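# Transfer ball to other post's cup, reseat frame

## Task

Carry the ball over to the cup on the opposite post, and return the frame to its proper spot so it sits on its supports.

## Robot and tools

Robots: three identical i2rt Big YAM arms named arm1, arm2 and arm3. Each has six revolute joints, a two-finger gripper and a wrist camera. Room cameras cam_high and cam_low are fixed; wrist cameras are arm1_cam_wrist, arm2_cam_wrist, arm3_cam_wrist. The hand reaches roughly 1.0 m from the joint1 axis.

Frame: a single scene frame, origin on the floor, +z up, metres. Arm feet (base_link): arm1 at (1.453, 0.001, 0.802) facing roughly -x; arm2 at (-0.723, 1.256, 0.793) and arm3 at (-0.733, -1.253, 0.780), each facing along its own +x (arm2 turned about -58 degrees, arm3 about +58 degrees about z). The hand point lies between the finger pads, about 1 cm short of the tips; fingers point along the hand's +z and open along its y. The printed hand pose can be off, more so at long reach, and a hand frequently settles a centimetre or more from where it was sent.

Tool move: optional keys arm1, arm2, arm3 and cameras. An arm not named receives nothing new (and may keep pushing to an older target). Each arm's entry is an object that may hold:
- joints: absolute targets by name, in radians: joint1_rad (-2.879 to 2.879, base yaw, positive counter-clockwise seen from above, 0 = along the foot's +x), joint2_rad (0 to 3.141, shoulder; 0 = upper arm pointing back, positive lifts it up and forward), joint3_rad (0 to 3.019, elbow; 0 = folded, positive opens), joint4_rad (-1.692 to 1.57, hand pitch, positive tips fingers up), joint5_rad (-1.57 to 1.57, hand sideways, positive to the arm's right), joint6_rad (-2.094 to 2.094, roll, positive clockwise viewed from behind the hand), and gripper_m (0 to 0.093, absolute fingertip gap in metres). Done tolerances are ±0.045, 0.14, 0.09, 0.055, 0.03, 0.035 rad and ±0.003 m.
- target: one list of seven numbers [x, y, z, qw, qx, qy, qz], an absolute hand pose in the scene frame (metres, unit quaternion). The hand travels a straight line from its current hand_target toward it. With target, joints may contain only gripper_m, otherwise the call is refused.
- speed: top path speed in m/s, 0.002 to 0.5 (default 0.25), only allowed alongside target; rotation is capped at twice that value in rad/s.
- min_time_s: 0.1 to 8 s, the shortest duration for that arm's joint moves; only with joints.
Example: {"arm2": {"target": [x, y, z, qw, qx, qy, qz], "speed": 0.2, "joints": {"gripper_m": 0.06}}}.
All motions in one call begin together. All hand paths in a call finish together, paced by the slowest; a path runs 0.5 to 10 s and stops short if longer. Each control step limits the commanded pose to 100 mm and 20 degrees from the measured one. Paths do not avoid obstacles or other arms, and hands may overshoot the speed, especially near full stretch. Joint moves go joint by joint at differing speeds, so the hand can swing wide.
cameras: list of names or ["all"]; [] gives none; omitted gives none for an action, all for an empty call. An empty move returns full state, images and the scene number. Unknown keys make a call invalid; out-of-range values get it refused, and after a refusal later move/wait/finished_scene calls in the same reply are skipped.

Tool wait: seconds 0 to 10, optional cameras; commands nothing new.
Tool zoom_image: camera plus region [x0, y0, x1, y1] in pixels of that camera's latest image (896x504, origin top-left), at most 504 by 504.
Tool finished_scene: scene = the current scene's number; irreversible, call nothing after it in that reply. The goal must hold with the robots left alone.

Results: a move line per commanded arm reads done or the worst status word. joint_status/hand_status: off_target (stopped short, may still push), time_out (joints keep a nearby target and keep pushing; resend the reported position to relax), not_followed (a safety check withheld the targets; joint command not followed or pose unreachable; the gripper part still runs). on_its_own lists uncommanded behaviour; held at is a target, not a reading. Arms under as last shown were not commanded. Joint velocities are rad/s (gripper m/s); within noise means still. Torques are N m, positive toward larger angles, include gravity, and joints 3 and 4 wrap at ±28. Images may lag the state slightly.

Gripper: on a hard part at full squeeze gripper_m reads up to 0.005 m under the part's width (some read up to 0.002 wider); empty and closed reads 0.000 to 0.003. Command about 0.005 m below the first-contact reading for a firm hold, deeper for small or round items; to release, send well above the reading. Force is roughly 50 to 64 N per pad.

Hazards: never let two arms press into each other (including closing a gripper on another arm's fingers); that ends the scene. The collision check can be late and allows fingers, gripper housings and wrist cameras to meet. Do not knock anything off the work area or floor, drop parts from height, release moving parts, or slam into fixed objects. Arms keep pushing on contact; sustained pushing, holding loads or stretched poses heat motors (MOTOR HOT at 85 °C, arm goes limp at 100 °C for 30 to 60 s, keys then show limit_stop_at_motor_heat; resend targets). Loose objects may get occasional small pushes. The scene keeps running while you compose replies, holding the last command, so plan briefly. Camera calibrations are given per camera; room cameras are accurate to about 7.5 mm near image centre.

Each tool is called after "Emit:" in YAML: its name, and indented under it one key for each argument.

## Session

Emit:
move:
  arm1: {"target": [0.905, -0.219, 0.60, 0.0038, -0.9845, 0.0216, 0.1736], "speed": 0.4}
  arm2: {"target": [-0.575, 0.741, 0.60, -0.1484, -0.5109, -0.8419, 0.0901], "speed": 0.4}
  arm3: {"target": [-0.657, -1.028, 0.60, -0.1522, 0.4737, -0.8634, -0.0835], "speed": 0.4}
  cameras: ["all"]

Emit:
zoom_image:
  camera: "cam_high"
  region: [260, 190, 560, 500]

Emit:
zoom_image:
  camera: "cam_low"
  region: [340, 220, 620, 500]

Emit:
zoom_image:
  camera: "cam_high"
  region: [380, 230, 540, 350]

Scene clock: 4.33 s.
Joint torques (N m): arm1=[0.09 -18.9 6.45 0.64 0 0.32] | arm2=[0.56 -16.15 5.49 0.2 -0.28 -0.17] | arm3=[-0.91 -6.07 -1.8 1.61 0.07 -0.09]
Motor temperatures (°C): arm1=[29 29 30 24 25 24 24] | arm2=[25 31 29 26 23 21 27] | arm3=[27 27 27 27 23 25 25]
Heat: arm1: hottest joint3_rad 30 °C; arm2: hottest joint2_rad 31 °C; arm3: hottest joint1_rad 27 °C.
move: arm1 off_target; arm2 off_target; arm3 done
Joint velocities: within noise
arm1.joint_positions: joint1_rad=+0.389 joint2_rad=+2.294 joint3_rad=+1.213 joint4_rad=-0.188 joint5_rad=+0.156 joint6_rad=+0.434 gripper_m=+0.09396
arm1.joint_status: not commanded
arm1.hand: x=+0.9173 y=-0.2059 z=+0.5912 quat_wxyz=(+0.013, -0.986, +0.019, +0.163) (m; scene frame)
arm1.hand_target: x=+0.9054 y=-0.2188 z=+0.6003 quat_wxyz=(+0.004, -0.985, +0.022, +0.174) (m; scene frame)
arm1.hand_status: off_target (0.020 m and 1.6 deg from the pose sent, 0.876 m and 43.0 deg at the start; pose on its path clipped on 13 of 122 steps)
arm2.joint_positions: joint1_rad=-0.299 joint2_rad=+2.209 joint3_rad=+1.024 joint4_rad=-0.053 joint5_rad=-0.072 joint6_rad=-0.197 gripper_m=+0.09396
arm2.joint_status: not commanded
arm2.hand: x=-0.5734 y=+0.7480 z=+0.6079 quat_wxyz=(-0.151, -0.514, -0.839, +0.092) (m; scene frame)
arm2.hand_target: x=-0.5751 y=+0.7414 z=+0.6002 quat_wxyz=(-0.148, -0.511, -0.842, +0.090) (m; scene frame)
arm2.hand_status: off_target (0.011 m and 0.6 deg from the pose sent, 0.811 m and 48.0 deg at the start; pose on its path clipped on 13 of 127 steps)
arm3.joint_positions: joint1_rad=+0.324 joint2_rad=+2.111 joint3_rad=+0.228 joint4_rad=+0.648 joint5_rad=+0.113 joint6_rad=+0.314 gripper_m=+0.09396
arm3.joint_status: not commanded
arm3.hand: x=-0.6586 y=-1.0263 z=+0.6022 quat_wxyz=(-0.152, +0.473, -0.864, -0.084) (m; scene frame)
arm3.hand_target: x=-0.6571 y=-1.0280 z=+0.6000 quat_wxyz=(-0.152, +0.474, -0.863, -0.083) (m; scene frame)
arm3.hand_status: done (0.003 m and 0.1 deg from the pose sent, 0.726 m and 36.4 deg at the start; pose on its path clipped on 29 of 130 steps)
pictures: arm1_cam_wrist, arm2_cam_wrist, arm3_cam_wrist, cam_high, cam_low
camera_calibration:
arm1_cam_wrist: T_world_to_cam=[[0.0421161, 0.998261, 0.0412353, 0.140495], [0.952271, -0.0525964, 0.300687, -1.06091], [0.302333, 0.0266034, -0.952831, 0.417903], [0, 0, 0, 1]] pos_world=[0.878007, -0.207168, 0.711398]
arm2_cam_wrist: T_world_to_cam=[[-0.892476, -0.451092, 0.00182162, -0.176999], [-0.435549, 0.862762, 0.256785, -1.04454], [-0.117405, 0.228381, -0.966467, 0.474917], [0, 0, 0, 1]] pos_world=[-0.557159, 0.712887, 0.727537]
arm3_cam_wrist: T_world_to_cam=[[0.847211, -0.531253, -0.00214457, 0.0137932], [-0.50925, -0.813259, 0.281555, -1.33758], [-0.151321, -0.237444, -0.959543, 0.362366], [0, 0, 0, 1]] pos_world=[-0.638013, -0.994427, 0.724336]

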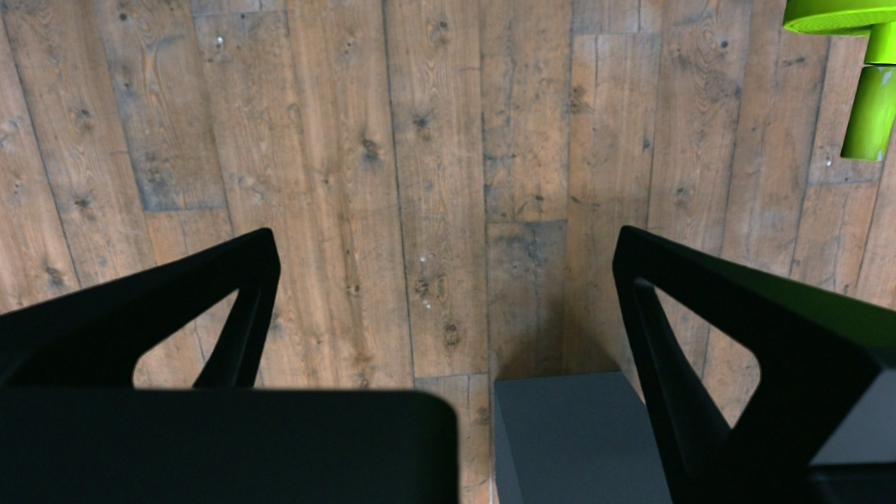

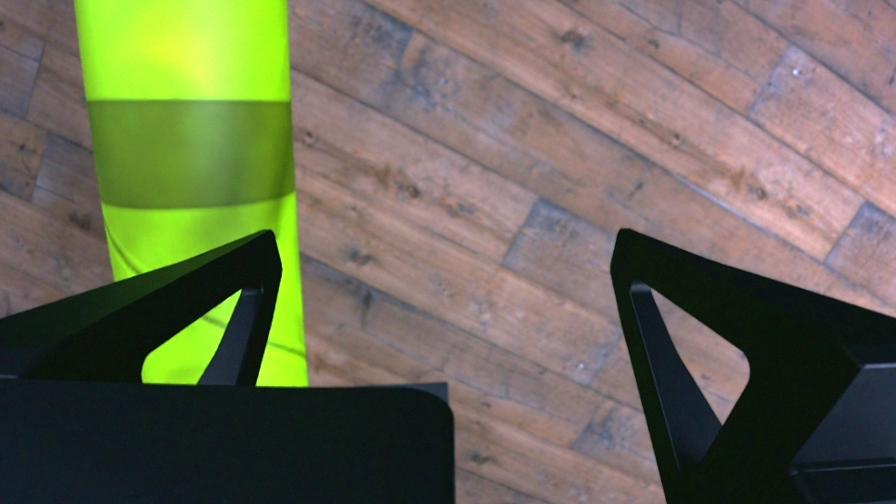

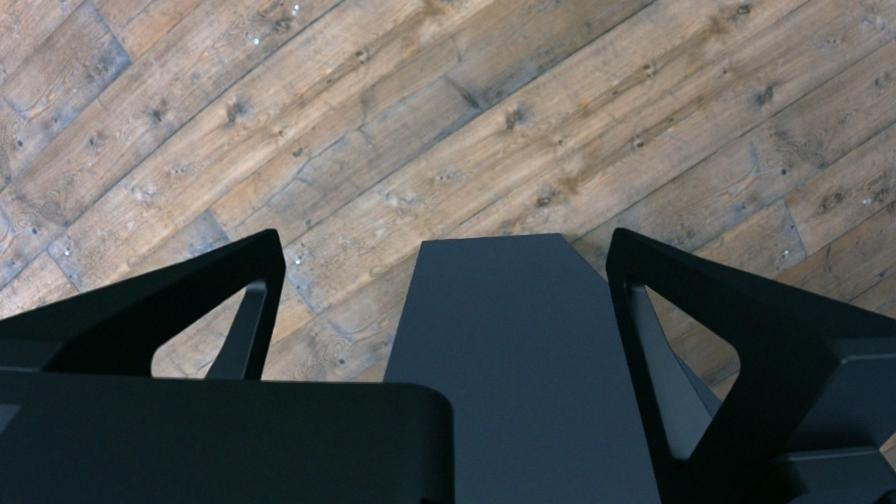

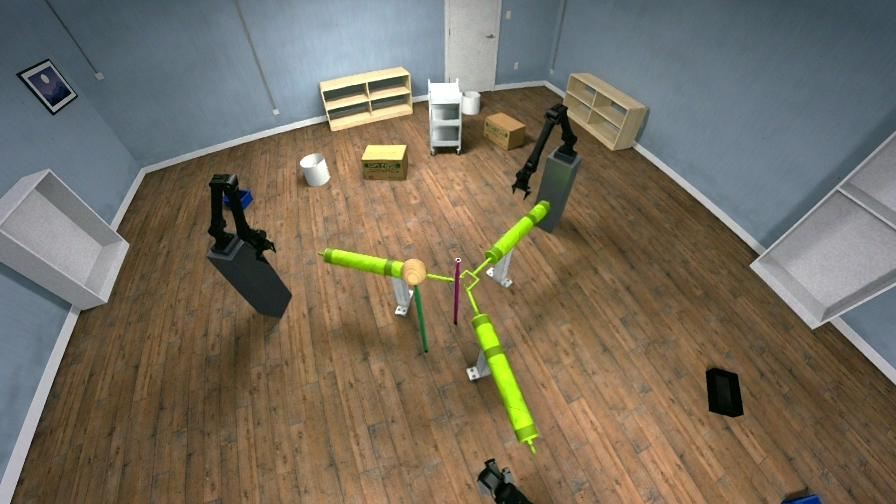

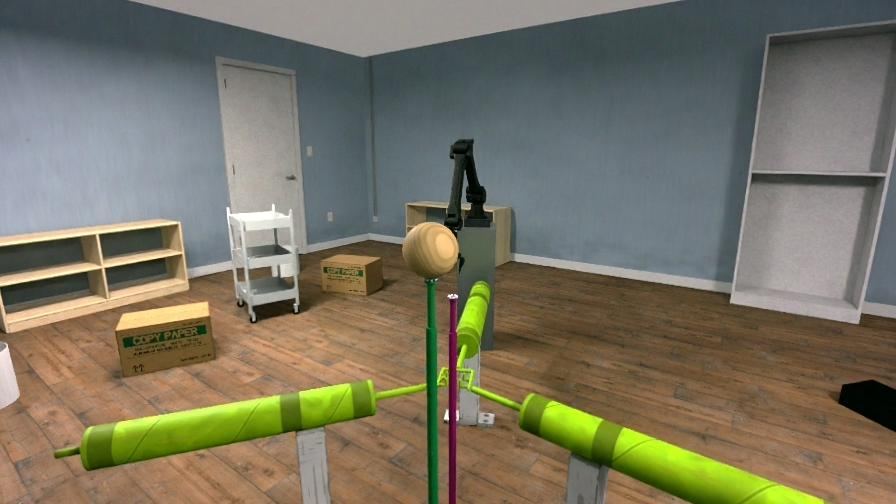

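Scaled by 1.626 from the camera's 896x504 image, which has a finer 1280x720 frame.

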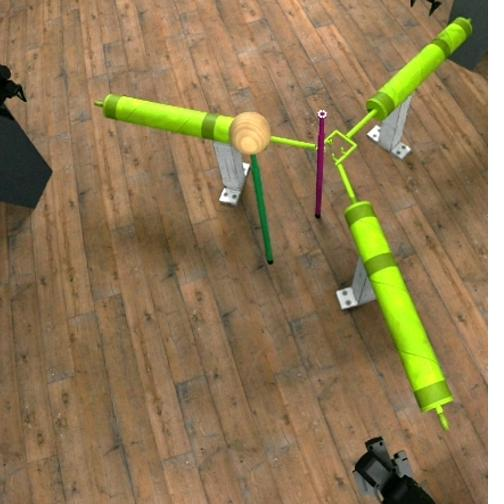

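Scaled by 1.800 from the camera's 896x504 image, which has a finer 1280x720 frame.

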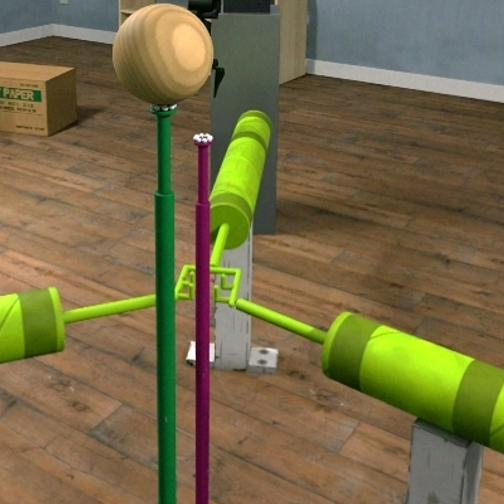

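Scaled by 3.150 from the camera's 896x504 image, which has a finer 1280x720 frame.

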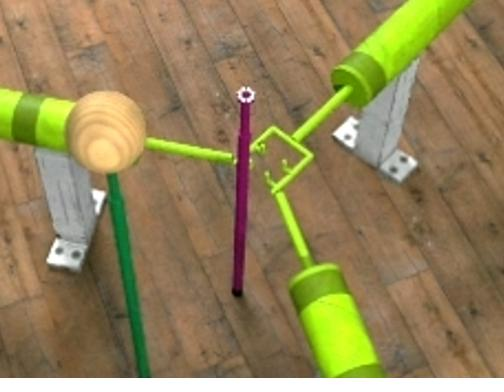

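Emit:
move:
  arm1: {"target": [0.892, 0.023, 0.57, 0.008, -0.9837, 0.0455, 0.1734], "speed": 0.3}
  arm2: {"target": [-0.540, 1.050, 0.57, -0.1462, -0.5313, -0.8292, 0.0937], "speed": 0.3}
  arm3: {"target": [-0.703, -0.705, 0.57, -0.1542, 0.4524, -0.8747, -0.0798], "speed": 0.3}
  cameras: ["arm1_cam_wrist", "arm2_cam_wrist", "arm3_cam_wrist"]

Scene clock: 33.97 s.
Joint torques (N m): arm1=[-0.79 -17.49 4.62 1.52 -0.11 0.06] | arm2=[2.14 -9.17 -2.71 1.01 0.06 0.13] | arm3=[0.56 -13.68 6.9 0.55 0.37 0.12]
Motor temperatures (°C): arm1=[29 35 31 24 25 24 24] | arm2=[25 34 31 26 23 21 27] | arm3=[27 27 27 27 23 25 24]
Heat: arm1: hottest joint2_rad 35 °C; arm2: hottest joint2_rad 34 °C; arm3: hottest joint1_rad 27 °C.
move: arm1 done; arm2 off_target; arm3 done
Joint velocities: within noise
arm1.joint_positions: joint1_rad=-0.060 joint2_rad=+2.321 joint3_rad=+1.132 joint4_rad=-0.044 joint5_rad=+0.016 joint6_rad=+0.075 gripper_m=+0.09396
arm1.joint_status: not commanded
arm1.hand: x=+0.9014 y=+0.0235 z=+0.5685 quat_wxyz=(+0.009, -0.985, +0.053, +0.163) (m; scene frame)
arm1.hand_target: x=+0.8920 y=+0.0229 z=+0.5703 quat_wxyz=(+0.008, -0.984, +0.045, +0.174) (m; scene frame)
arm1.hand_status: done (0.010 m and 1.5 deg from the pose sent, 0.231 m and 3.3 deg at the start)
arm2.joint_positions: joint1_rad=+0.235 joint2_rad=+2.273 joint3_rad=+0.397 joint4_rad=+0.639 joint5_rad=+0.118 joint6_rad=+0.344 gripper_m=+0.09396
arm2.joint_status: not commanded
arm2.hand: x=-0.5331 y=+1.0394 z=+0.5756 quat_wxyz=(-0.156, -0.529, -0.828, +0.097) (m; scene frame)
arm2.hand_target: x=-0.5402 y=+1.0499 z=+0.5704 quat_wxyz=(-0.146, -0.531, -0.829, +0.094) (m; scene frame)
arm2.hand_status: off_target (0.014 m and 1.2 deg from the pose sent, 0.306 m and 2.4 deg at the start)
arm3.joint_positions: joint1_rad=+0.563 joint2_rad=+2.259 joint3_rad=+1.106 joint4_rad=-0.128 joint5_rad=+0.202 joint6_rad=+0.585 gripper_m=+0.09396
arm3.joint_status: not commanded
arm3.hand: x=-0.7003 y=-0.7139 z=+0.5743 quat_wxyz=(-0.154, +0.455, -0.874, -0.079) (m; scene frame)
arm3.hand_target: x=-0.7030 y=-0.7053 z=+0.5703 quat_wxyz=(-0.154, +0.452, -0.875, -0.080) (m; scene frame)
arm3.hand_status: done (0.010 m and 0.3 deg from the pose sent, 0.326 m and 2.8 deg at the start)
pictures: arm1_cam_wrist, arm2_cam_wrist, arm3_cam_wrist
camera_calibration:
arm1_cam_wrist: T_world_to_cam=[[0.107594, 0.993926, 0.0231415, -0.135445], [0.9474, -0.109559, 0.300717, -1.02115], [0.301426, -0.0104311, -0.953433, 0.396987], [0, 0, 0, 1]] pos_world=[0.862351, 0.0268867, 0.688713]
arm2_cam_wrist: T_world_to_cam=[[-0.908925, -0.416954, -0.00197707, -0.0515722], [-0.404764, 0.881195, 0.244256, -1.26561], [-0.100101, 0.222811, -0.969709, 0.398803], [0, 0, 0, 1]] pos_world=[-0.51923, 1.00489, 0.695755]
arm3_cam_wrist: T_world_to_cam=[[0.822995, -0.568048, 0.000408941, 0.170267], [-0.544905, -0.789261, 0.2831, -1.10557], [-0.160492, -0.233213, -0.95909, 0.399773], [0, 0, 0, 1]] pos_world=[-0.6784, -0.682632, 0.696336]

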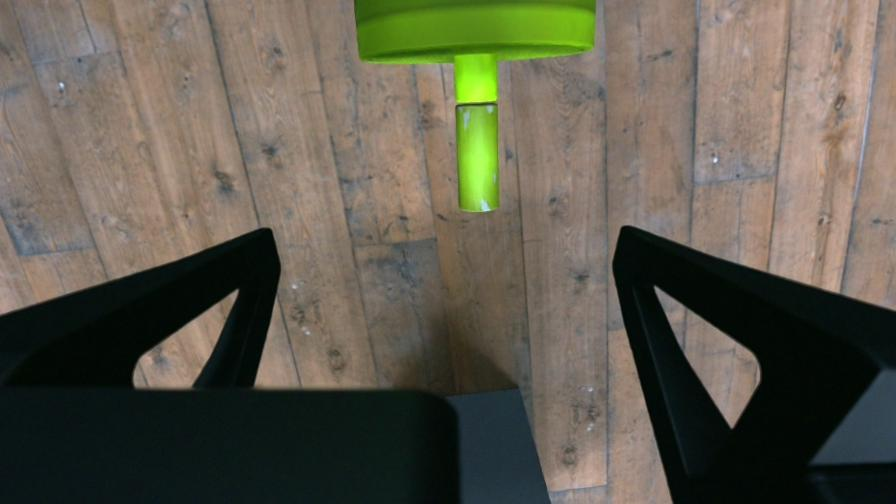

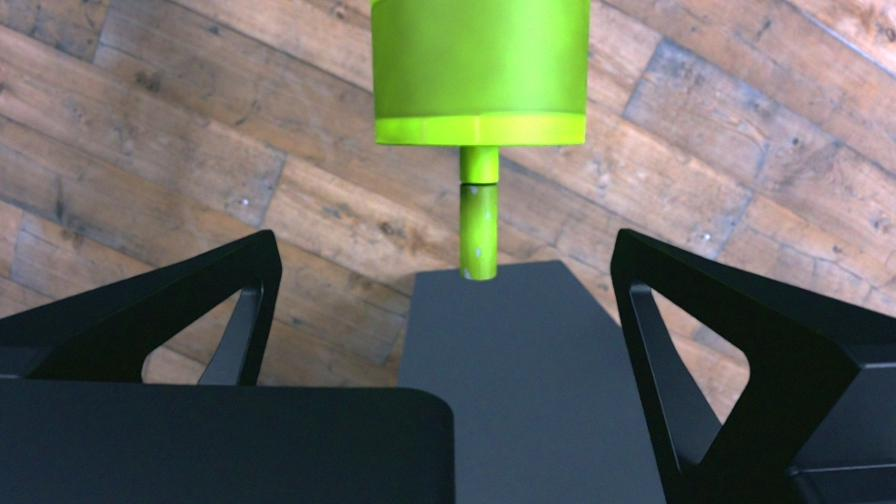

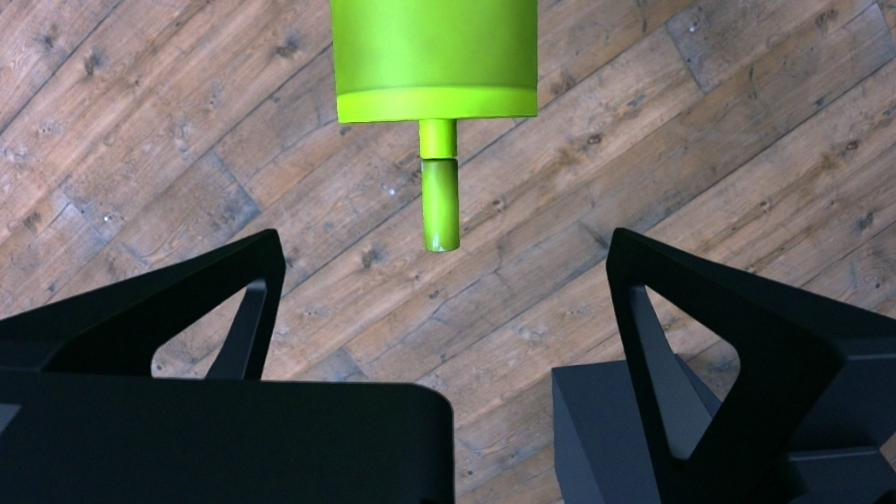

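Emit:
move:
  arm1: {"target": [0.880, 0.047, 0.458, 0.008, -0.9837, 0.0455, 0.1734], "speed": 0.15}
  arm2: {"target": [-0.558, 1.049, 0.444, -0.1462, -0.5313, -0.8292, 0.0937], "speed": 0.15}
  arm3: {"target": [-0.711, -0.718, 0.442, -0.1542, 0.4524, -0.8747, -0.0798], "speed": 0.15}
  cameras: ["arm1_cam_wrist", "arm2_cam_wrist", "arm3_cam_wrist"]

Scene clock: 51.67 s.
Joint torques (N m): arm1=[-1.96 -19.08 4.19 1.55 -0.12 0.05] | arm2=[0.03 -10.34 -3.33 1.01 -0.11 -0.17] | arm3=[0.79 -14.56 4.37 1.44 0.38 0.13]
Motor temperatures (°C): arm1=[29 34 31 24 25 24 24] | arm2=[25 34 30 26 23 21 27] | arm3=[26 29 28 27 23 24 24]
Heat: arm1: hottest joint2_rad 34 °C; arm2: hottest joint2_rad 34 °C; arm3: hottest joint2_rad 29 °C.
move: arm1 off_target; arm2 done; arm3 done
Joint velocities: within noise
arm1.joint_positions: joint1_rad=-0.092 joint2_rad=+2.614 joint3_rad=+1.309 joint4_rad=+0.062 joint5_rad=+0.001 joint6_rad=+0.034 gripper_m=+0.09396
arm1.joint_status: not commanded
arm1.hand: x=+0.8943 y=+0.0398 z=+0.4545 quat_wxyz=(+0.008, -0.986, +0.047, +0.158) (m; scene frame)
arm1.hand_target: x=+0.8804 y=+0.0470 z=+0.4583 quat_wxyz=(+0.008, -0.984, +0.046, +0.173) (m; scene frame)
arm1.hand_status: off_target (0.016 m and 1.8 deg from the pose sent, 0.115 m and 1.5 deg at the start)
arm2.joint_positions: joint1_rad=+0.198 joint2_rad=+2.775 joint3_rad=+0.605 joint4_rad=+0.914 joint5_rad=+0.104 joint6_rad=+0.317 gripper_m=+0.09396
arm2.joint_status: not commanded
arm2.hand: x=-0.5550 y=+1.0495 z=+0.4497 quat_wxyz=(-0.146, -0.533, -0.828, +0.093) (m; scene frame)
arm2.hand_target: x=-0.5580 y=+1.0491 z=+0.4441 quat_wxyz=(-0.146, -0.531, -0.829, +0.094) (m; scene frame)
arm2.hand_status: done (0.006 m and 0.2 deg from the pose sent, 0.134 m and 1.2 deg at the start)
arm3.joint_positions: joint1_rad=+0.575 joint2_rad=+2.575 joint3_rad=+1.228 joint4_rad=+0.045 joint5_rad=+0.206 joint6_rad=+0.601 gripper_m=+0.09396
arm3.joint_status: not commanded
arm3.hand: x=-0.7065 y=-0.7261 z=+0.4464 quat_wxyz=(-0.150, +0.454, -0.875, -0.071) (m; scene frame)
arm3.hand_target: x=-0.7110 y=-0.7182 z=+0.4422 quat_wxyz=(-0.154, +0.452, -0.875, -0.080) (m; scene frame)
arm3.hand_status: done (0.010 m and 1.1 deg from the pose sent, 0.133 m and 0.3 deg at the start)
pictures: arm1_cam_wrist, arm2_cam_wrist, arm3_cam_wrist
camera_calibration:
arm1_cam_wrist: T_world_to_cam=[[0.0952359, 0.995202, 0.0224184, -0.136898], [0.945365, -0.0974747, 0.3111, -0.981782], [0.311792, -0.00843426, -0.950113, 0.279782], [0, 0, 0, 1]] pos_world=[0.853947, 0.0429021, 0.574326]
arm2_cam_wrist: T_world_to_cam=[[-0.911908, -0.410393, 0.00135979, -0.0775522], [-0.395306, 0.879263, 0.265762, -1.25508], [-0.110263, 0.241813, -0.964038, 0.244039], [0, 0, 0, 1]] pos_world=[-0.539952, 1.01271, 0.568921]
arm3_cam_wrist: T_world_to_cam=[[0.821166, -0.570595, 0.010334, 0.161057], [-0.547418, -0.782434, 0.296867, -1.08531], [-0.161305, -0.249434, -0.954863, 0.25899], [0, 0, 0, 1]] pos_world=[-0.684599, -0.692687, 0.567829]

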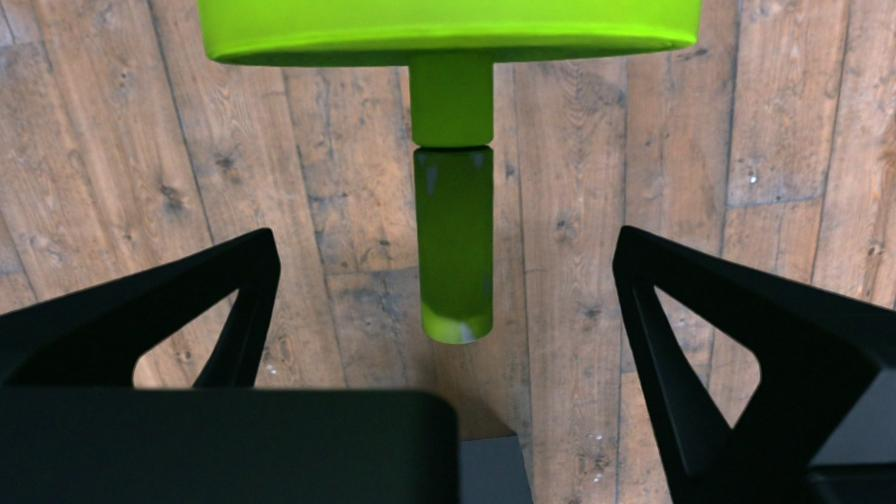

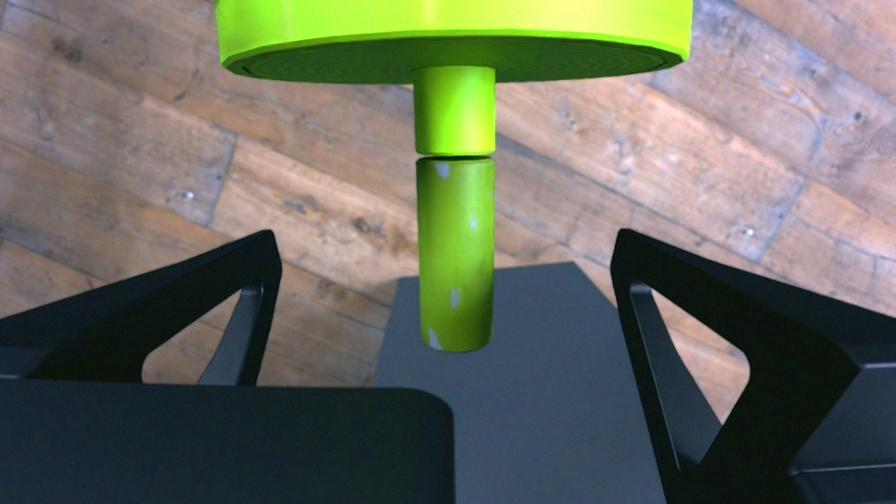

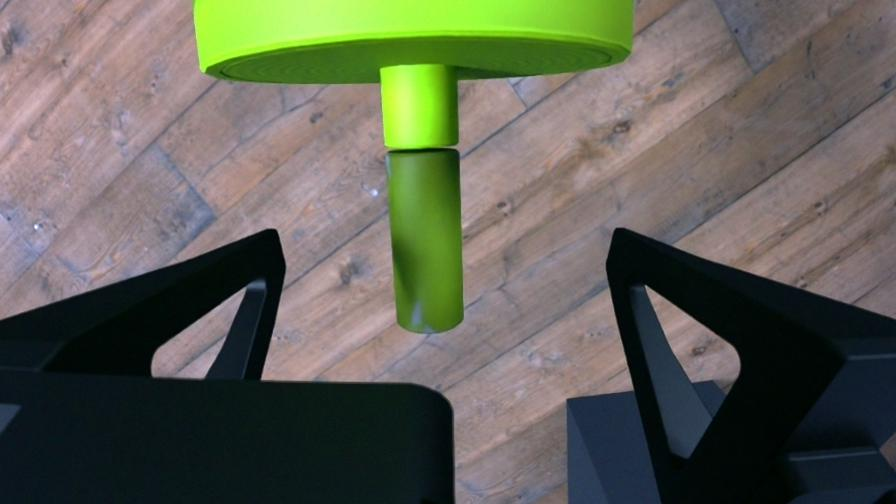

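Emit:
move:
  arm1: {"joints": {"gripper_m": 0.010}}
  arm2: {"joints": {"gripper_m": 0.010}}
  arm3: {"target": [-0.717, -0.711, 0.44, -0.1542, 0.4524, -0.8747, -0.0798], "joints": {"gripper_m": 0.010}}
  cameras: ["cam_high", "cam_low"]

Emit:
zoom_image:
  camera: "cam_low"
  region: [390, 200, 530, 410]

Emit:
zoom_image:
  camera: "cam_high"
  region: [390, 240, 510, 370]

Scene clock: 58.57 s.
Joint torques (N m): arm1=[-1.79 -18.84 4.21 1.55 -0.05 0.11] | arm2=[0.21 -10.34 -3.32 0.99 -0.12 -0.12] | arm3=[0.91 -14.15 5.45 0.79 0.2 0.19]
Motor temperatures (°C): arm1=[29 33 31 24 25 24 24] | arm2=[25 33 30 26 23 21 27] | arm3=[26 29 28 27 23 24 24]
Heat: arm1: hottest joint2_rad 33 °C; arm2: hottest joint2_rad 33 °C; arm3: hottest joint2_rad 29 °C.
move: arm1 off_target; arm2 off_target; arm3 off_target
Joint velocities: within noise
arm1.joint_positions: joint1_rad=-0.093 joint2_rad=+2.614 joint3_rad=+1.309 joint4_rad=+0.062 joint5_rad=-0.001 joint6_rad=+0.027 gripper_m=+0.01860
arm1.joint_status: gripper_m off_target (ended at +0.01863, target +0.01000)
arm1.hand: x=+0.8944 y=+0.0403 z=+0.4545 quat_wxyz=(+0.007, -0.986, +0.044, +0.158) (m; scene frame)
arm1.hand_target: x=+0.8804 y=+0.0471 z=+0.4583 quat_wxyz=(+0.008, -0.984, +0.046, +0.173) (m; scene frame)
arm1.hand_status: not commanded
arm2.joint_positions: joint1_rad=+0.197 joint2_rad=+2.775 joint3_rad=+0.605 joint4_rad=+0.915 joint5_rad=+0.105 joint6_rad=+0.313 gripper_m=+0.01802
arm2.joint_status: gripper_m off_target (ended at +0.01805, target +0.01000)
arm2.hand: x=-0.5552 y=+1.0491 z=+0.4498 quat_wxyz=(-0.146, -0.532, -0.829, +0.093) (m; scene frame)
arm2.hand_target: x=-0.5580 y=+1.0490 z=+0.4441 quat_wxyz=(-0.146, -0.531, -0.829, +0.094) (m; scene frame)
arm2.hand_status: not commanded
arm3.joint_positions: joint1_rad=+0.585 joint2_rad=+2.576 joint3_rad=+1.241 joint4_rad=+0.045 joint5_rad=+0.214 joint6_rad=+0.607 gripper_m=+0.01603
arm3.joint_status: gripper_m off_target (ended at +0.01606, target +0.01000)
arm3.hand: x=-0.7108 y=-0.7189 z=+0.4479 quat_wxyz=(-0.155, +0.455, -0.874, -0.075) (m; scene frame)
arm3.hand_target: x=-0.7171 y=-0.7114 z=+0.4404 quat_wxyz=(-0.154, +0.453, -0.875, -0.080) (m; scene frame)
arm3.hand_status: off_target (0.013 m and 0.6 deg from the pose sent, 0.019 m and 1.1 deg at the start)
pictures: cam_high, cam_low

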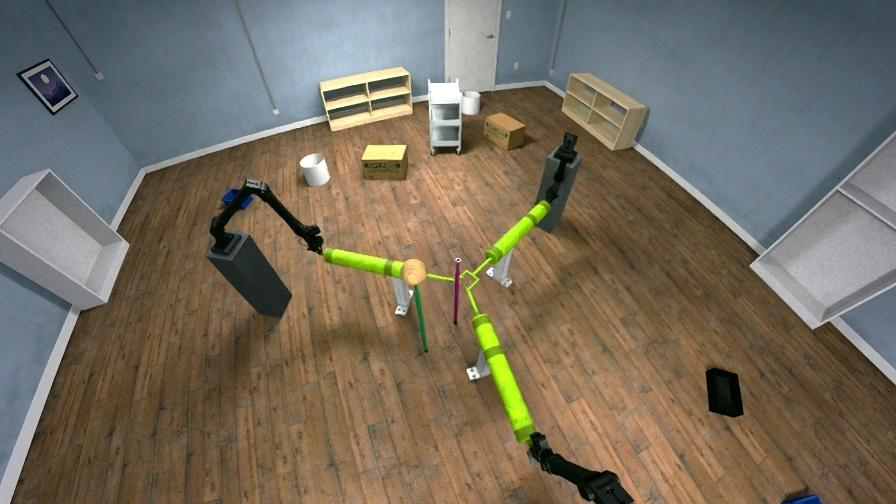

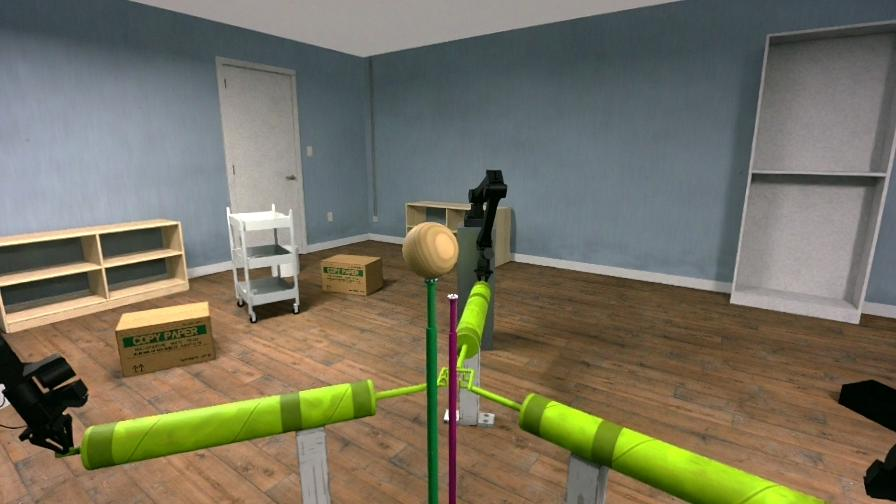

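Scaled by 2.400 from the camera's 896x504 image, which has a finer 1280x720 frame.

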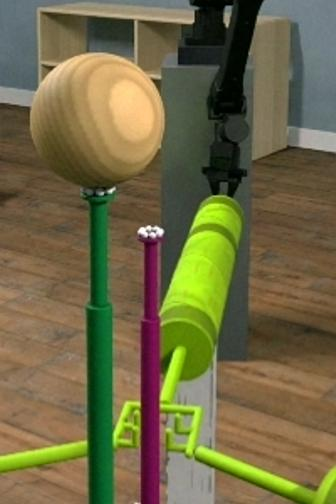

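Scaled by 3.877 from the camera's 896x504 image, which has a finer 1280x720 frame.

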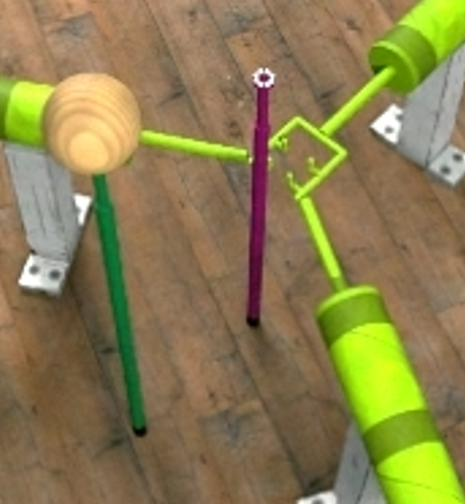

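Emit:
move:
  arm1: {"target": [0.8804, 0.0471, 0.8983, 0.008, -0.9837, 0.0455, 0.1734], "speed": 0.2}
  arm2: {"target": [-0.558, 1.049, 0.8841, -0.1462, -0.5313, -0.8292, 0.0937], "speed": 0.2}
  arm3: {"target": [-0.7171, -0.7114, 0.8804, -0.1542, 0.4524, -0.8747, -0.0798], "speed": 0.2}

Emit:
move:
  arm1: {"target": [1.0124, -0.2124, 0.8983, 0.008, -0.9837, 0.0455, 0.1734], "speed": 0.15}
  arm2: {"target": [-0.426, 0.7895, 0.8841, -0.1462, -0.5313, -0.8292, 0.0937], "speed": 0.15}
  arm3: {"target": [-0.5851, -0.9709, 0.8804, -0.1542, 0.4524, -0.8747, -0.0798], "speed": 0.15}
  cameras: ["cam_low", "cam_high"]

Emit:
zoom_image:
  camera: "cam_low"
  region: [350, 190, 530, 370]

Emit:
zoom_image:
  camera: "cam_high"
  region: [370, 230, 490, 330]

Scene clock: 107.73 s.
Joint torques (N m): arm1=[-2.08 -18.26 11.63 -0.08 -0.07 0.13] | arm2=[1.03 -4.66 10.47 -1.11 -0.27 0.02] | arm3=[0.91 -15.33 11.54 -0.81 0.18 0.18]
Motor temperatures (°C): arm1=[29 34 31 24 25 24 26] | arm2=[25 33 30 26 23 21 29] | arm3=[26 32 29 27 23 25 26]
Heat: arm1: hottest joint2_rad 34 °C; arm2: hottest joint2_rad 33 °C; arm3: hottest joint2_rad 32 °C.
move: arm1 off_target; arm2 off_target; arm3 off_target
Joint velocities: within noise
arm1.joint_positions: joint1_rad=-0.099 joint2_rad=+1.736 joint3_rad=+1.211 joint4_rad=-0.746 joint5_rad=-0.004 joint6_rad=+0.018 gripper_m=+0.01860
arm1.joint_status: not commanded
arm1.hand: x=+0.8987 y=+0.0388 z=+0.8603 quat_wxyz=(+0.007, -0.989, +0.042, +0.144) (m; scene frame)
arm1.hand_target: x=+0.8820 y=+0.0469 z=+0.8983 quat_wxyz=(+0.008, -0.984, +0.045, +0.174) (m; scene frame)
arm1.hand_status: off_target (0.043 m and 3.4 deg from the pose sent, 0.444 m and 1.8 deg at the start)
arm2.joint_positions: joint1_rad=+0.176 joint2_rad=+0.906 joint3_rad=+0.456 joint4_rad=-0.811 joint5_rad=+0.104 joint6_rad=+0.286 gripper_m=+0.01802
arm2.joint_status: not commanded
arm2.hand: x=-0.5616 y=+1.0517 z=+0.8665 quat_wxyz=(-0.141, -0.529, -0.831, +0.096) (m; scene frame)
arm2.hand_target: x=-0.5579 y=+1.0487 z=+0.8833 quat_wxyz=(-0.147, -0.531, -0.829, +0.094) (m; scene frame)
arm2.hand_status: off_target (0.018 m and 0.7 deg from the pose sent, 0.434 m and 0.1 deg at the start)
arm3.joint_positions: joint1_rad=+0.588 joint2_rad=+1.703 joint3_rad=+1.189 joint4_rad=-0.797 joint5_rad=+0.215 joint6_rad=+0.610 gripper_m=+0.01603
arm3.joint_status: not commanded
arm3.hand: x=-0.7109 y=-0.7180 z=+0.8510 quat_wxyz=(-0.151, +0.456, -0.874, -0.066) (m; scene frame)
arm3.hand_target: x=-0.7170 y=-0.7119 z=+0.8798 quat_wxyz=(-0.154, +0.453, -0.875, -0.080) (m; scene frame)
arm3.hand_status: off_target (0.031 m and 1.7 deg from the pose sent, 0.433 m and 0.6 deg at the start)
pictures: none

Scene clock: 110.47 s.
Joint torques (N m): arm1=[-0.62 -16.09 9.18 0.25 0.99 0.26] | arm2=[1.9 -14.74 11.28 -0.32 -0.42 0.08] | arm3=[-1.38 -6.71 9.57 -0.08 0.2 -0.08]
Motor temperatures (°C): arm1=[29 35 32 24 25 24 26] | arm2=[25 33 31 26 23 21 29] | arm3=[26 32 30 27 23 24 26]
Heat: arm1: hottest joint2_rad 35 °C; arm2: hottest joint2_rad 33 °C; arm3: hottest joint2_rad 32 °C.
move: arm1 off_target; arm2 off_target; arm3 off_target
Joint velocities: within noise
arm1.joint_positions: joint1_rad=+0.490 joint2_rad=+1.571 joint3_rad=+1.029 joint4_rad=-0.777 joint5_rad=+0.173 joint6_rad=+0.577 gripper_m=+0.01860
arm1.joint_status: not commanded
arm1.hand: x=+1.0215 y=-0.2105 z=+0.8694 quat_wxyz=(+0.013, -0.988, +0.039, +0.146) (m; scene frame)
arm1.hand_target: x=+1.0128 y=-0.2122 z=+0.8978 quat_wxyz=(+0.008, -0.984, +0.046, +0.173) (m; scene frame)
arm1.hand_status: off_target (0.030 m and 3.3 deg from the pose sent, 0.278 m and 3.4 deg at the start)
arm2.joint_positions: joint1_rad=+0.012 joint2_rad=+1.681 joint3_rad=+1.149 joint4_rad=-0.722 joint5_rad=+0.058 joint6_rad=+0.134 gripper_m=+0.01802
arm2.joint_status: not commanded
arm2.hand: x=-0.4407 y=+0.8007 z=+0.8715 quat_wxyz=(-0.137, -0.532, -0.830, +0.096) (m; scene frame)
arm2.hand_target: x=-0.4264 y=+0.7903 z=+0.8843 quat_wxyz=(-0.147, -0.531, -0.829, +0.094) (m; scene frame)
arm2.hand_status: off_target (0.022 m and 1.1 deg from the pose sent, 0.296 m and 0.7 deg at the start)
arm3.joint_positions: joint1_rad=+0.125 joint2_rad=+1.062 joint3_rad=+0.605 joint4_rad=-0.774 joint5_rad=+0.056 joint6_rad=+0.166 gripper_m=+0.01603
arm3.joint_status: not commanded
arm3.hand: x=-0.5882 y=-0.9653 z=+0.8703 quat_wxyz=(-0.149, +0.456, -0.874, -0.079) (m; scene frame)
arm3.hand_target: x=-0.5851 y=-0.9706 z=+0.8799 quat_wxyz=(-0.154, +0.452, -0.875, -0.080) (m; scene frame)
arm3.hand_status: off_target (0.012 m and 0.7 deg from the pose sent, 0.284 m and 1.6 deg at the start)
pictures: cam_high, cam_low

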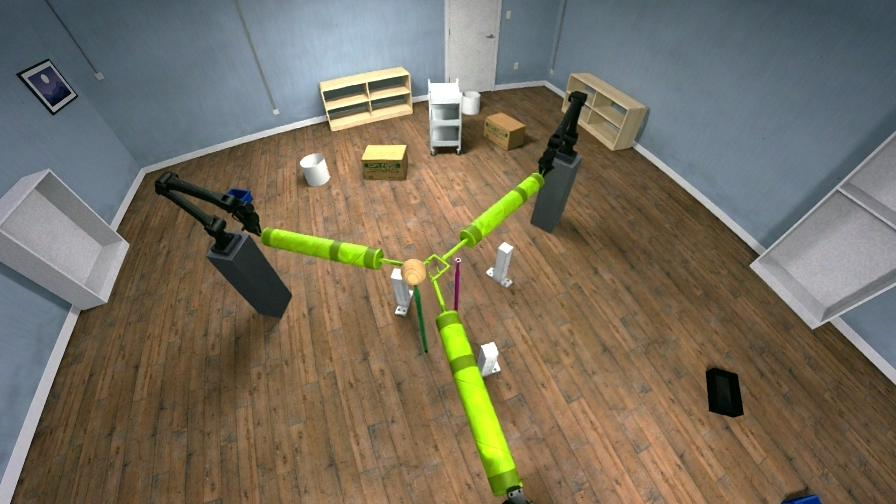

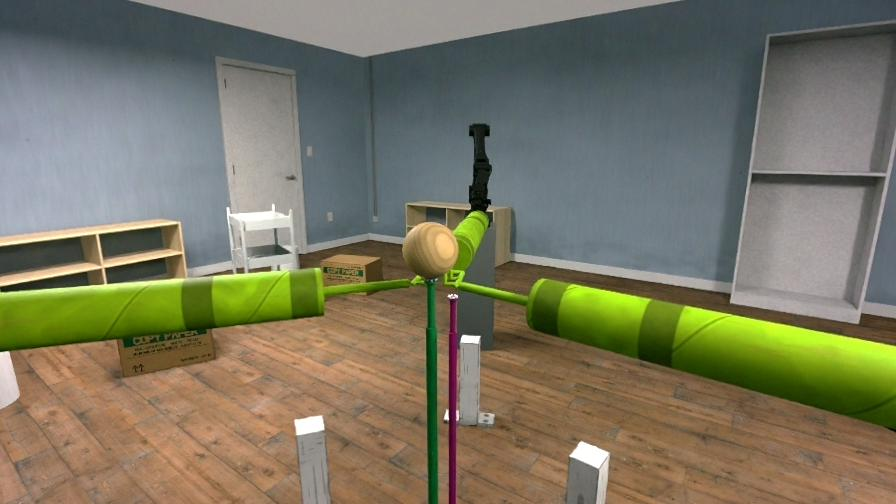

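Scaled by 2.800 from the camera's 896x504 image, which has a finer 1280x720 frame.

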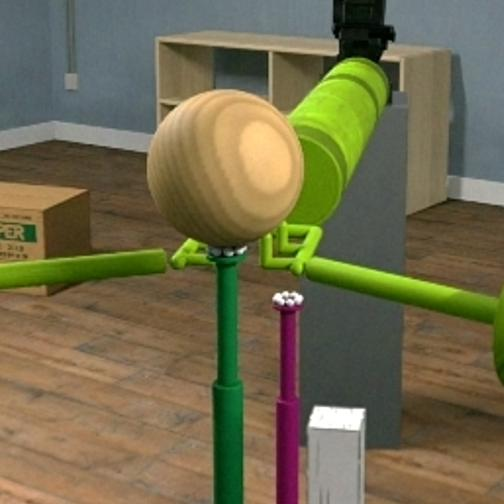

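Scaled by 4.200 from the camera's 896x504 image, which has a finer 1280x720 frame.

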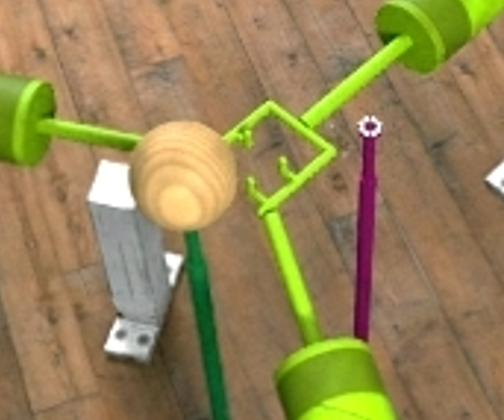

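Emit:
zoom_image:
  camera: "cam_low"
  region: [400, 250, 480, 310]

Emit:
zoom_image:
  camera: "cam_high"
  region: [410, 245, 470, 295]

Scaled by 6.300 from the camera's 896x504 image, which has a finer 1280x720 frame.

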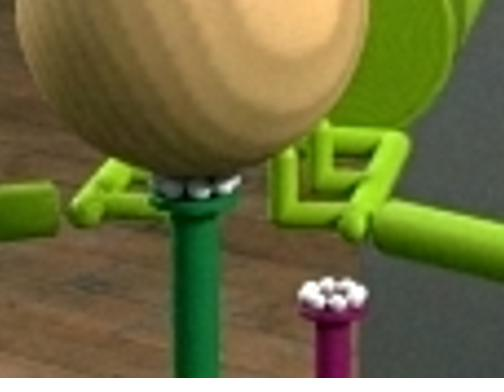

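Scaled by 8.400 from the camera's 896x504 image, which has a finer 1280x720 frame.

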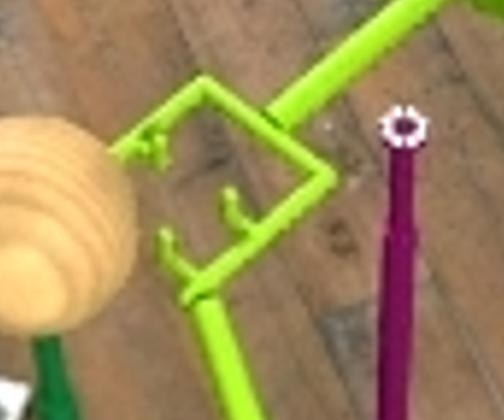

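Emit:
move:
  arm1: {"target": [1.0619, -0.3029, 0.8783, 0.008, -0.9837, 0.0455, 0.1734], "speed": 0.1}
  arm2: {"target": [-0.3765, 0.699, 0.8641, -0.1462, -0.5313, -0.8292, 0.0937], "speed": 0.1}
  arm3: {"target": [-0.5356, -1.0614, 0.8604, -0.1542, 0.4524, -0.8747, -0.0798], "speed": 0.1}
  cameras: ["cam_low", "cam_high"]

Emit:
zoom_image:
  camera: "cam_low"
  region: [380, 210, 480, 310]

Emit:
zoom_image:
  camera: "cam_high"
  region: [380, 240, 460, 310]

Scene clock: 141.97 s.
Joint torques (N m): arm1=[-0.44 -14.21 10.86 -0.1 1.07 0.29] | arm2=[1.9 -19.02 11.95 -0.23 -0.37 0.11] | arm3=[-1.55 -4.78 9.21 -0.09 0.13 -0.05]
Motor temperatures (°C): arm1=[29 36 35 24 27 24 26] | arm2=[24 33 43 26 23 21 29] | arm3=[26 30 35 27 23 24 27]
Heat: arm1: hottest joint2_rad 36 °C; arm2: hottest joint3_rad 43 °C; arm3: hottest joint3_rad 35 °C.
move: arm1 off_target; arm2 off_target; arm3 done
Joint velocities: within noise
arm1.joint_positions: joint1_rad=+0.719 joint2_rad=+1.608 joint3_rad=+1.029 joint4_rad=-0.780 joint5_rad=+0.236 joint6_rad=+0.801 gripper_m=+0.01860
arm1.joint_status: not commanded
arm1.hand: x=+1.0762 y=-0.2924 z=+0.8541 quat_wxyz=(+0.015, -0.988, +0.038, +0.151) (m; scene frame)
arm1.hand_target: x=+1.0626 y=-0.3024 z=+0.8784 quat_wxyz=(+0.007, -0.984, +0.046, +0.173) (m; scene frame)
arm1.hand_status: off_target (0.030 m and 2.8 deg from the pose sent, 0.101 m and 3.3 deg at the start)
arm2.joint_positions: joint1_rad=-0.003 joint2_rad=+1.944 joint3_rad=+1.467 joint4_rad=-0.786 joint5_rad=+0.051 joint6_rad=+0.119 gripper_m=+0.01802
arm2.joint_status: not commanded
arm2.hand: x=-0.3931 y=+0.7116 z=+0.8501 quat_wxyz=(-0.134, -0.531, -0.831, +0.094) (m; scene frame)
arm2.hand_target: x=-0.3771 y=+0.6999 z=+0.8644 quat_wxyz=(-0.147, -0.531, -0.829, +0.094) (m; scene frame)
arm2.hand_status: off_target (0.025 m and 1.5 deg from the pose sent, 0.120 m and 1.1 deg at the start)
arm3.joint_positions: joint1_rad=-0.272 joint2_rad=+0.937 joint3_rad=+0.487 joint4_rad=-0.774 joint5_rad=-0.082 joint6_rad=-0.209 gripper_m=+0.01603
arm3.joint_status: not commanded
arm3.hand: x=-0.5352 y=-1.0537 z=+0.8555 quat_wxyz=(-0.154, +0.456, -0.873, -0.084) (m; scene frame)
arm3.hand_target: x=-0.5355 y=-1.0610 z=+0.8600 quat_wxyz=(-0.154, +0.452, -0.875, -0.080) (m; scene frame)
arm3.hand_status: done (0.009 m and 0.7 deg from the pose sent, 0.110 m and 0.7 deg at the start)
pictures: cam_high, cam_low

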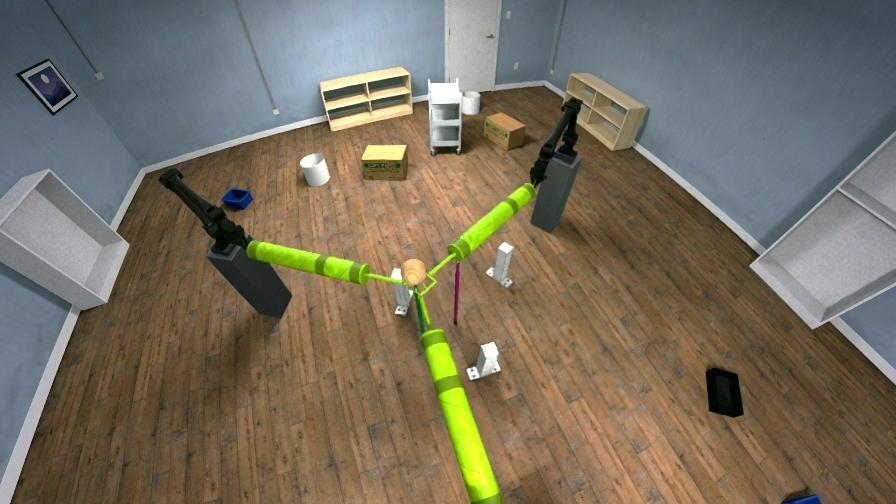

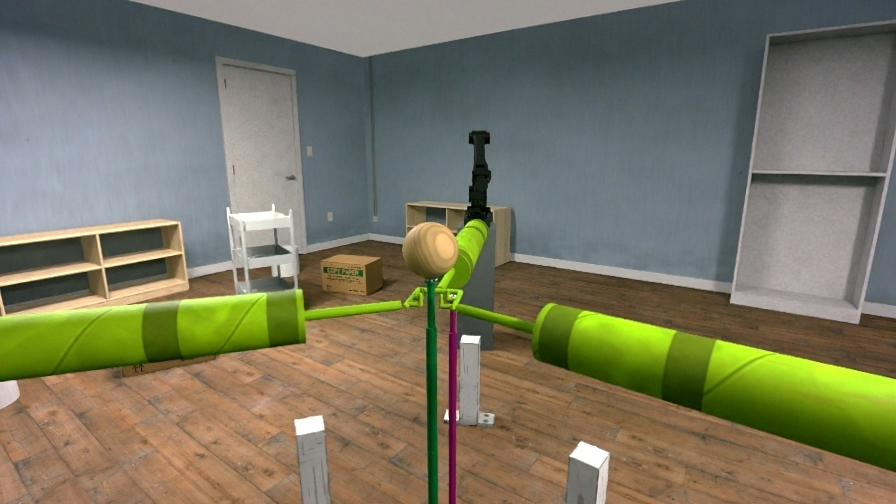

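Scaled by 5.040 from the camera's 896x504 image, which has a finer 1280x720 frame.

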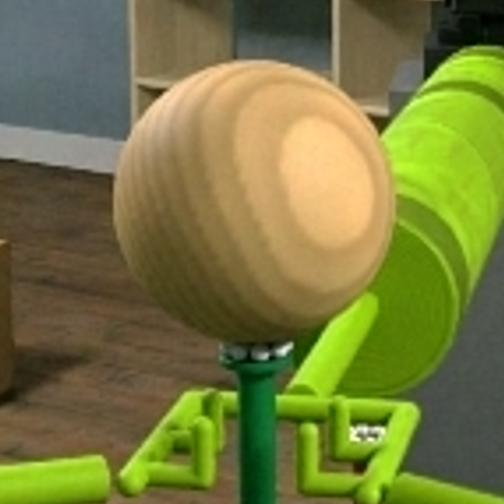

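Scaled by 6.300 from the camera's 896x504 image, which has a finer 1280x720 frame.

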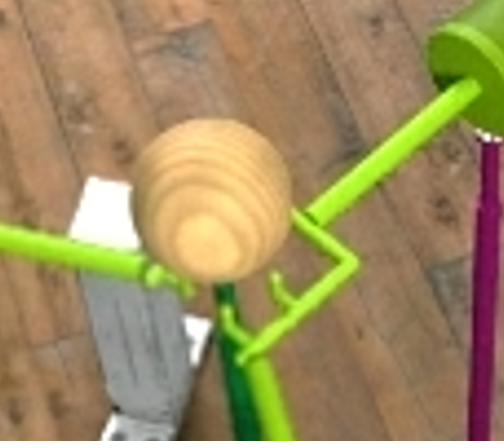

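Emit:
move:
  arm1: {"target": [1.0619, -0.3079, 1.0033, 0.008, -0.9837, 0.0455, 0.1734], "speed": 0.1}
  arm2: {"target": [-0.3765, 0.694, 0.9891, -0.1462, -0.5313, -0.8292, 0.0937], "speed": 0.1}
  arm3: {"target": [-0.5356, -1.0664, 0.9854, -0.1542, 0.4524, -0.8747, -0.0798], "speed": 0.1}
  cameras: ["cam_low", "cam_high"]

Emit:
zoom_image:
  camera: "cam_low"
  region: [380, 170, 480, 310]

Scene clock: 162.60 s.
Joint torques (N m): arm1=[-0.56 -16.56 12.86 -0.99 1.04 0.3] | arm2=[2.84 -24.35 13.34 -0.36 -0.49 0.14] | arm3=[-1.67 -4.72 14.76 -1.09 0.2 -0.05]
Motor temperatures (°C): arm1=[29 36 38 24 28 24 27] | arm2=[24 34 46 26 23 21 29] | arm3=[26 29 36 27 23 24 27]
Heat: arm1: hottest joint3_rad 38 °C; arm2: hottest joint3_rad 46 °C; arm3: hottest joint3_rad 36 °C.
move: arm1 off_target; arm2 off_target; arm3 off_target
Joint velocities: within noise
arm1.joint_positions: joint1_rad=+0.729 joint2_rad=+1.527 joint3_rad=+1.235 joint4_rad=-1.092 joint5_rad=+0.238 joint6_rad=+0.810 gripper_m=+0.01860
arm1.joint_status: not commanded
arm1.hand: x=+1.0709 y=-0.3031 z=+0.9576 quat_wxyz=(+0.023, -0.989, +0.036, +0.144) (m; scene frame)
arm1.hand_target: x=+1.0632 y=-0.3068 z=+1.0023 quat_wxyz=(+0.007, -0.984, +0.046, +0.174) (m; scene frame)
arm1.hand_status: off_target (0.047 m and 4.0 deg from the pose sent, 0.151 m and 2.8 deg at the start)
arm2.joint_positions: joint1_rad=-0.019 joint2_rad=+1.923 joint3_rad=+1.667 joint4_rad=-1.081 joint5_rad=+0.051 joint6_rad=+0.110 gripper_m=+0.01802
arm2.joint_status: not commanded
arm2.hand: x=-0.3995 y=+0.7029 z=+0.9277 quat_wxyz=(-0.100, -0.537, -0.834, +0.079) (m; scene frame)
arm2.hand_target: x=-0.3787 y=+0.6971 z=+0.9887 quat_wxyz=(-0.147, -0.531, -0.829, +0.093) (m; scene frame)
arm2.hand_status: off_target (0.066 m and 5.7 deg from the pose sent, 0.141 m and 1.5 deg at the start)
arm3.joint_positions: joint1_rad=-0.286 joint2_rad=+0.829 joint3_rad=+0.708 joint4_rad=-1.145 joint5_rad=-0.089 joint6_rad=-0.228 gripper_m=+0.01595
arm3.joint_status: not commanded
arm3.hand: x=-0.5411 y=-1.0627 z=+0.9519 quat_wxyz=(-0.134, +0.459, -0.875, -0.079) (m; scene frame)
arm3.hand_target: x=-0.5360 y=-1.0659 z=+0.9837 quat_wxyz=(-0.155, +0.452, -0.875, -0.080) (m; scene frame)
arm3.hand_status: off_target (0.034 m and 2.4 deg from the pose sent, 0.131 m and 0.7 deg at the start)
pictures: cam_high, cam_low

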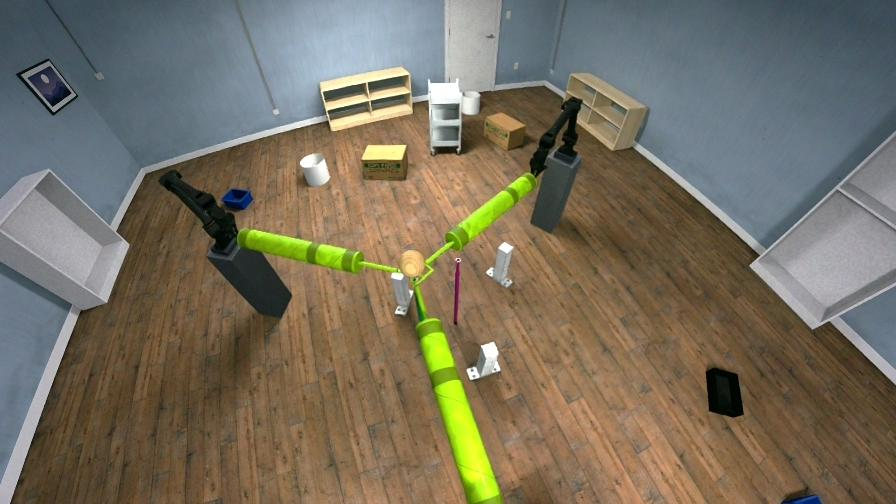

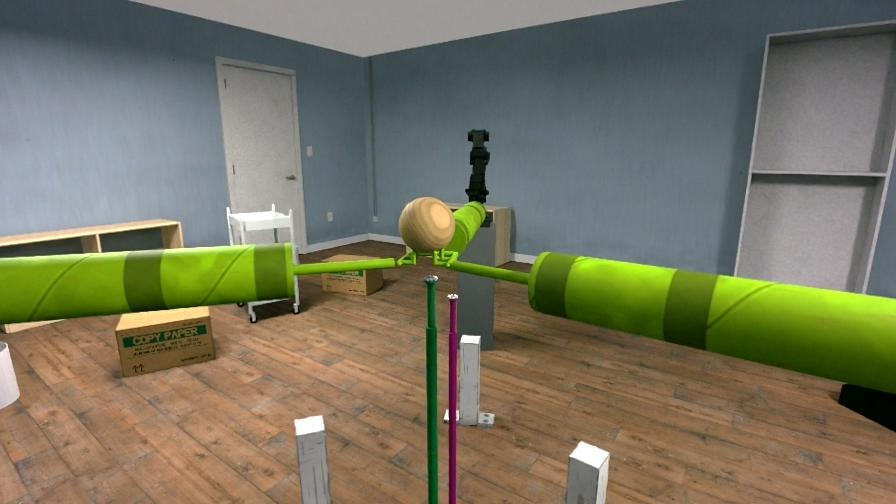

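Scaled by 3.600 from the camera's 896x504 image, which has a finer 1280x720 frame.

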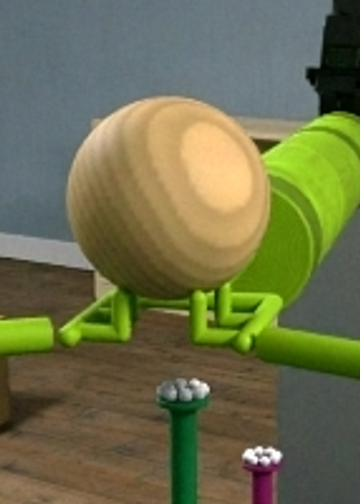

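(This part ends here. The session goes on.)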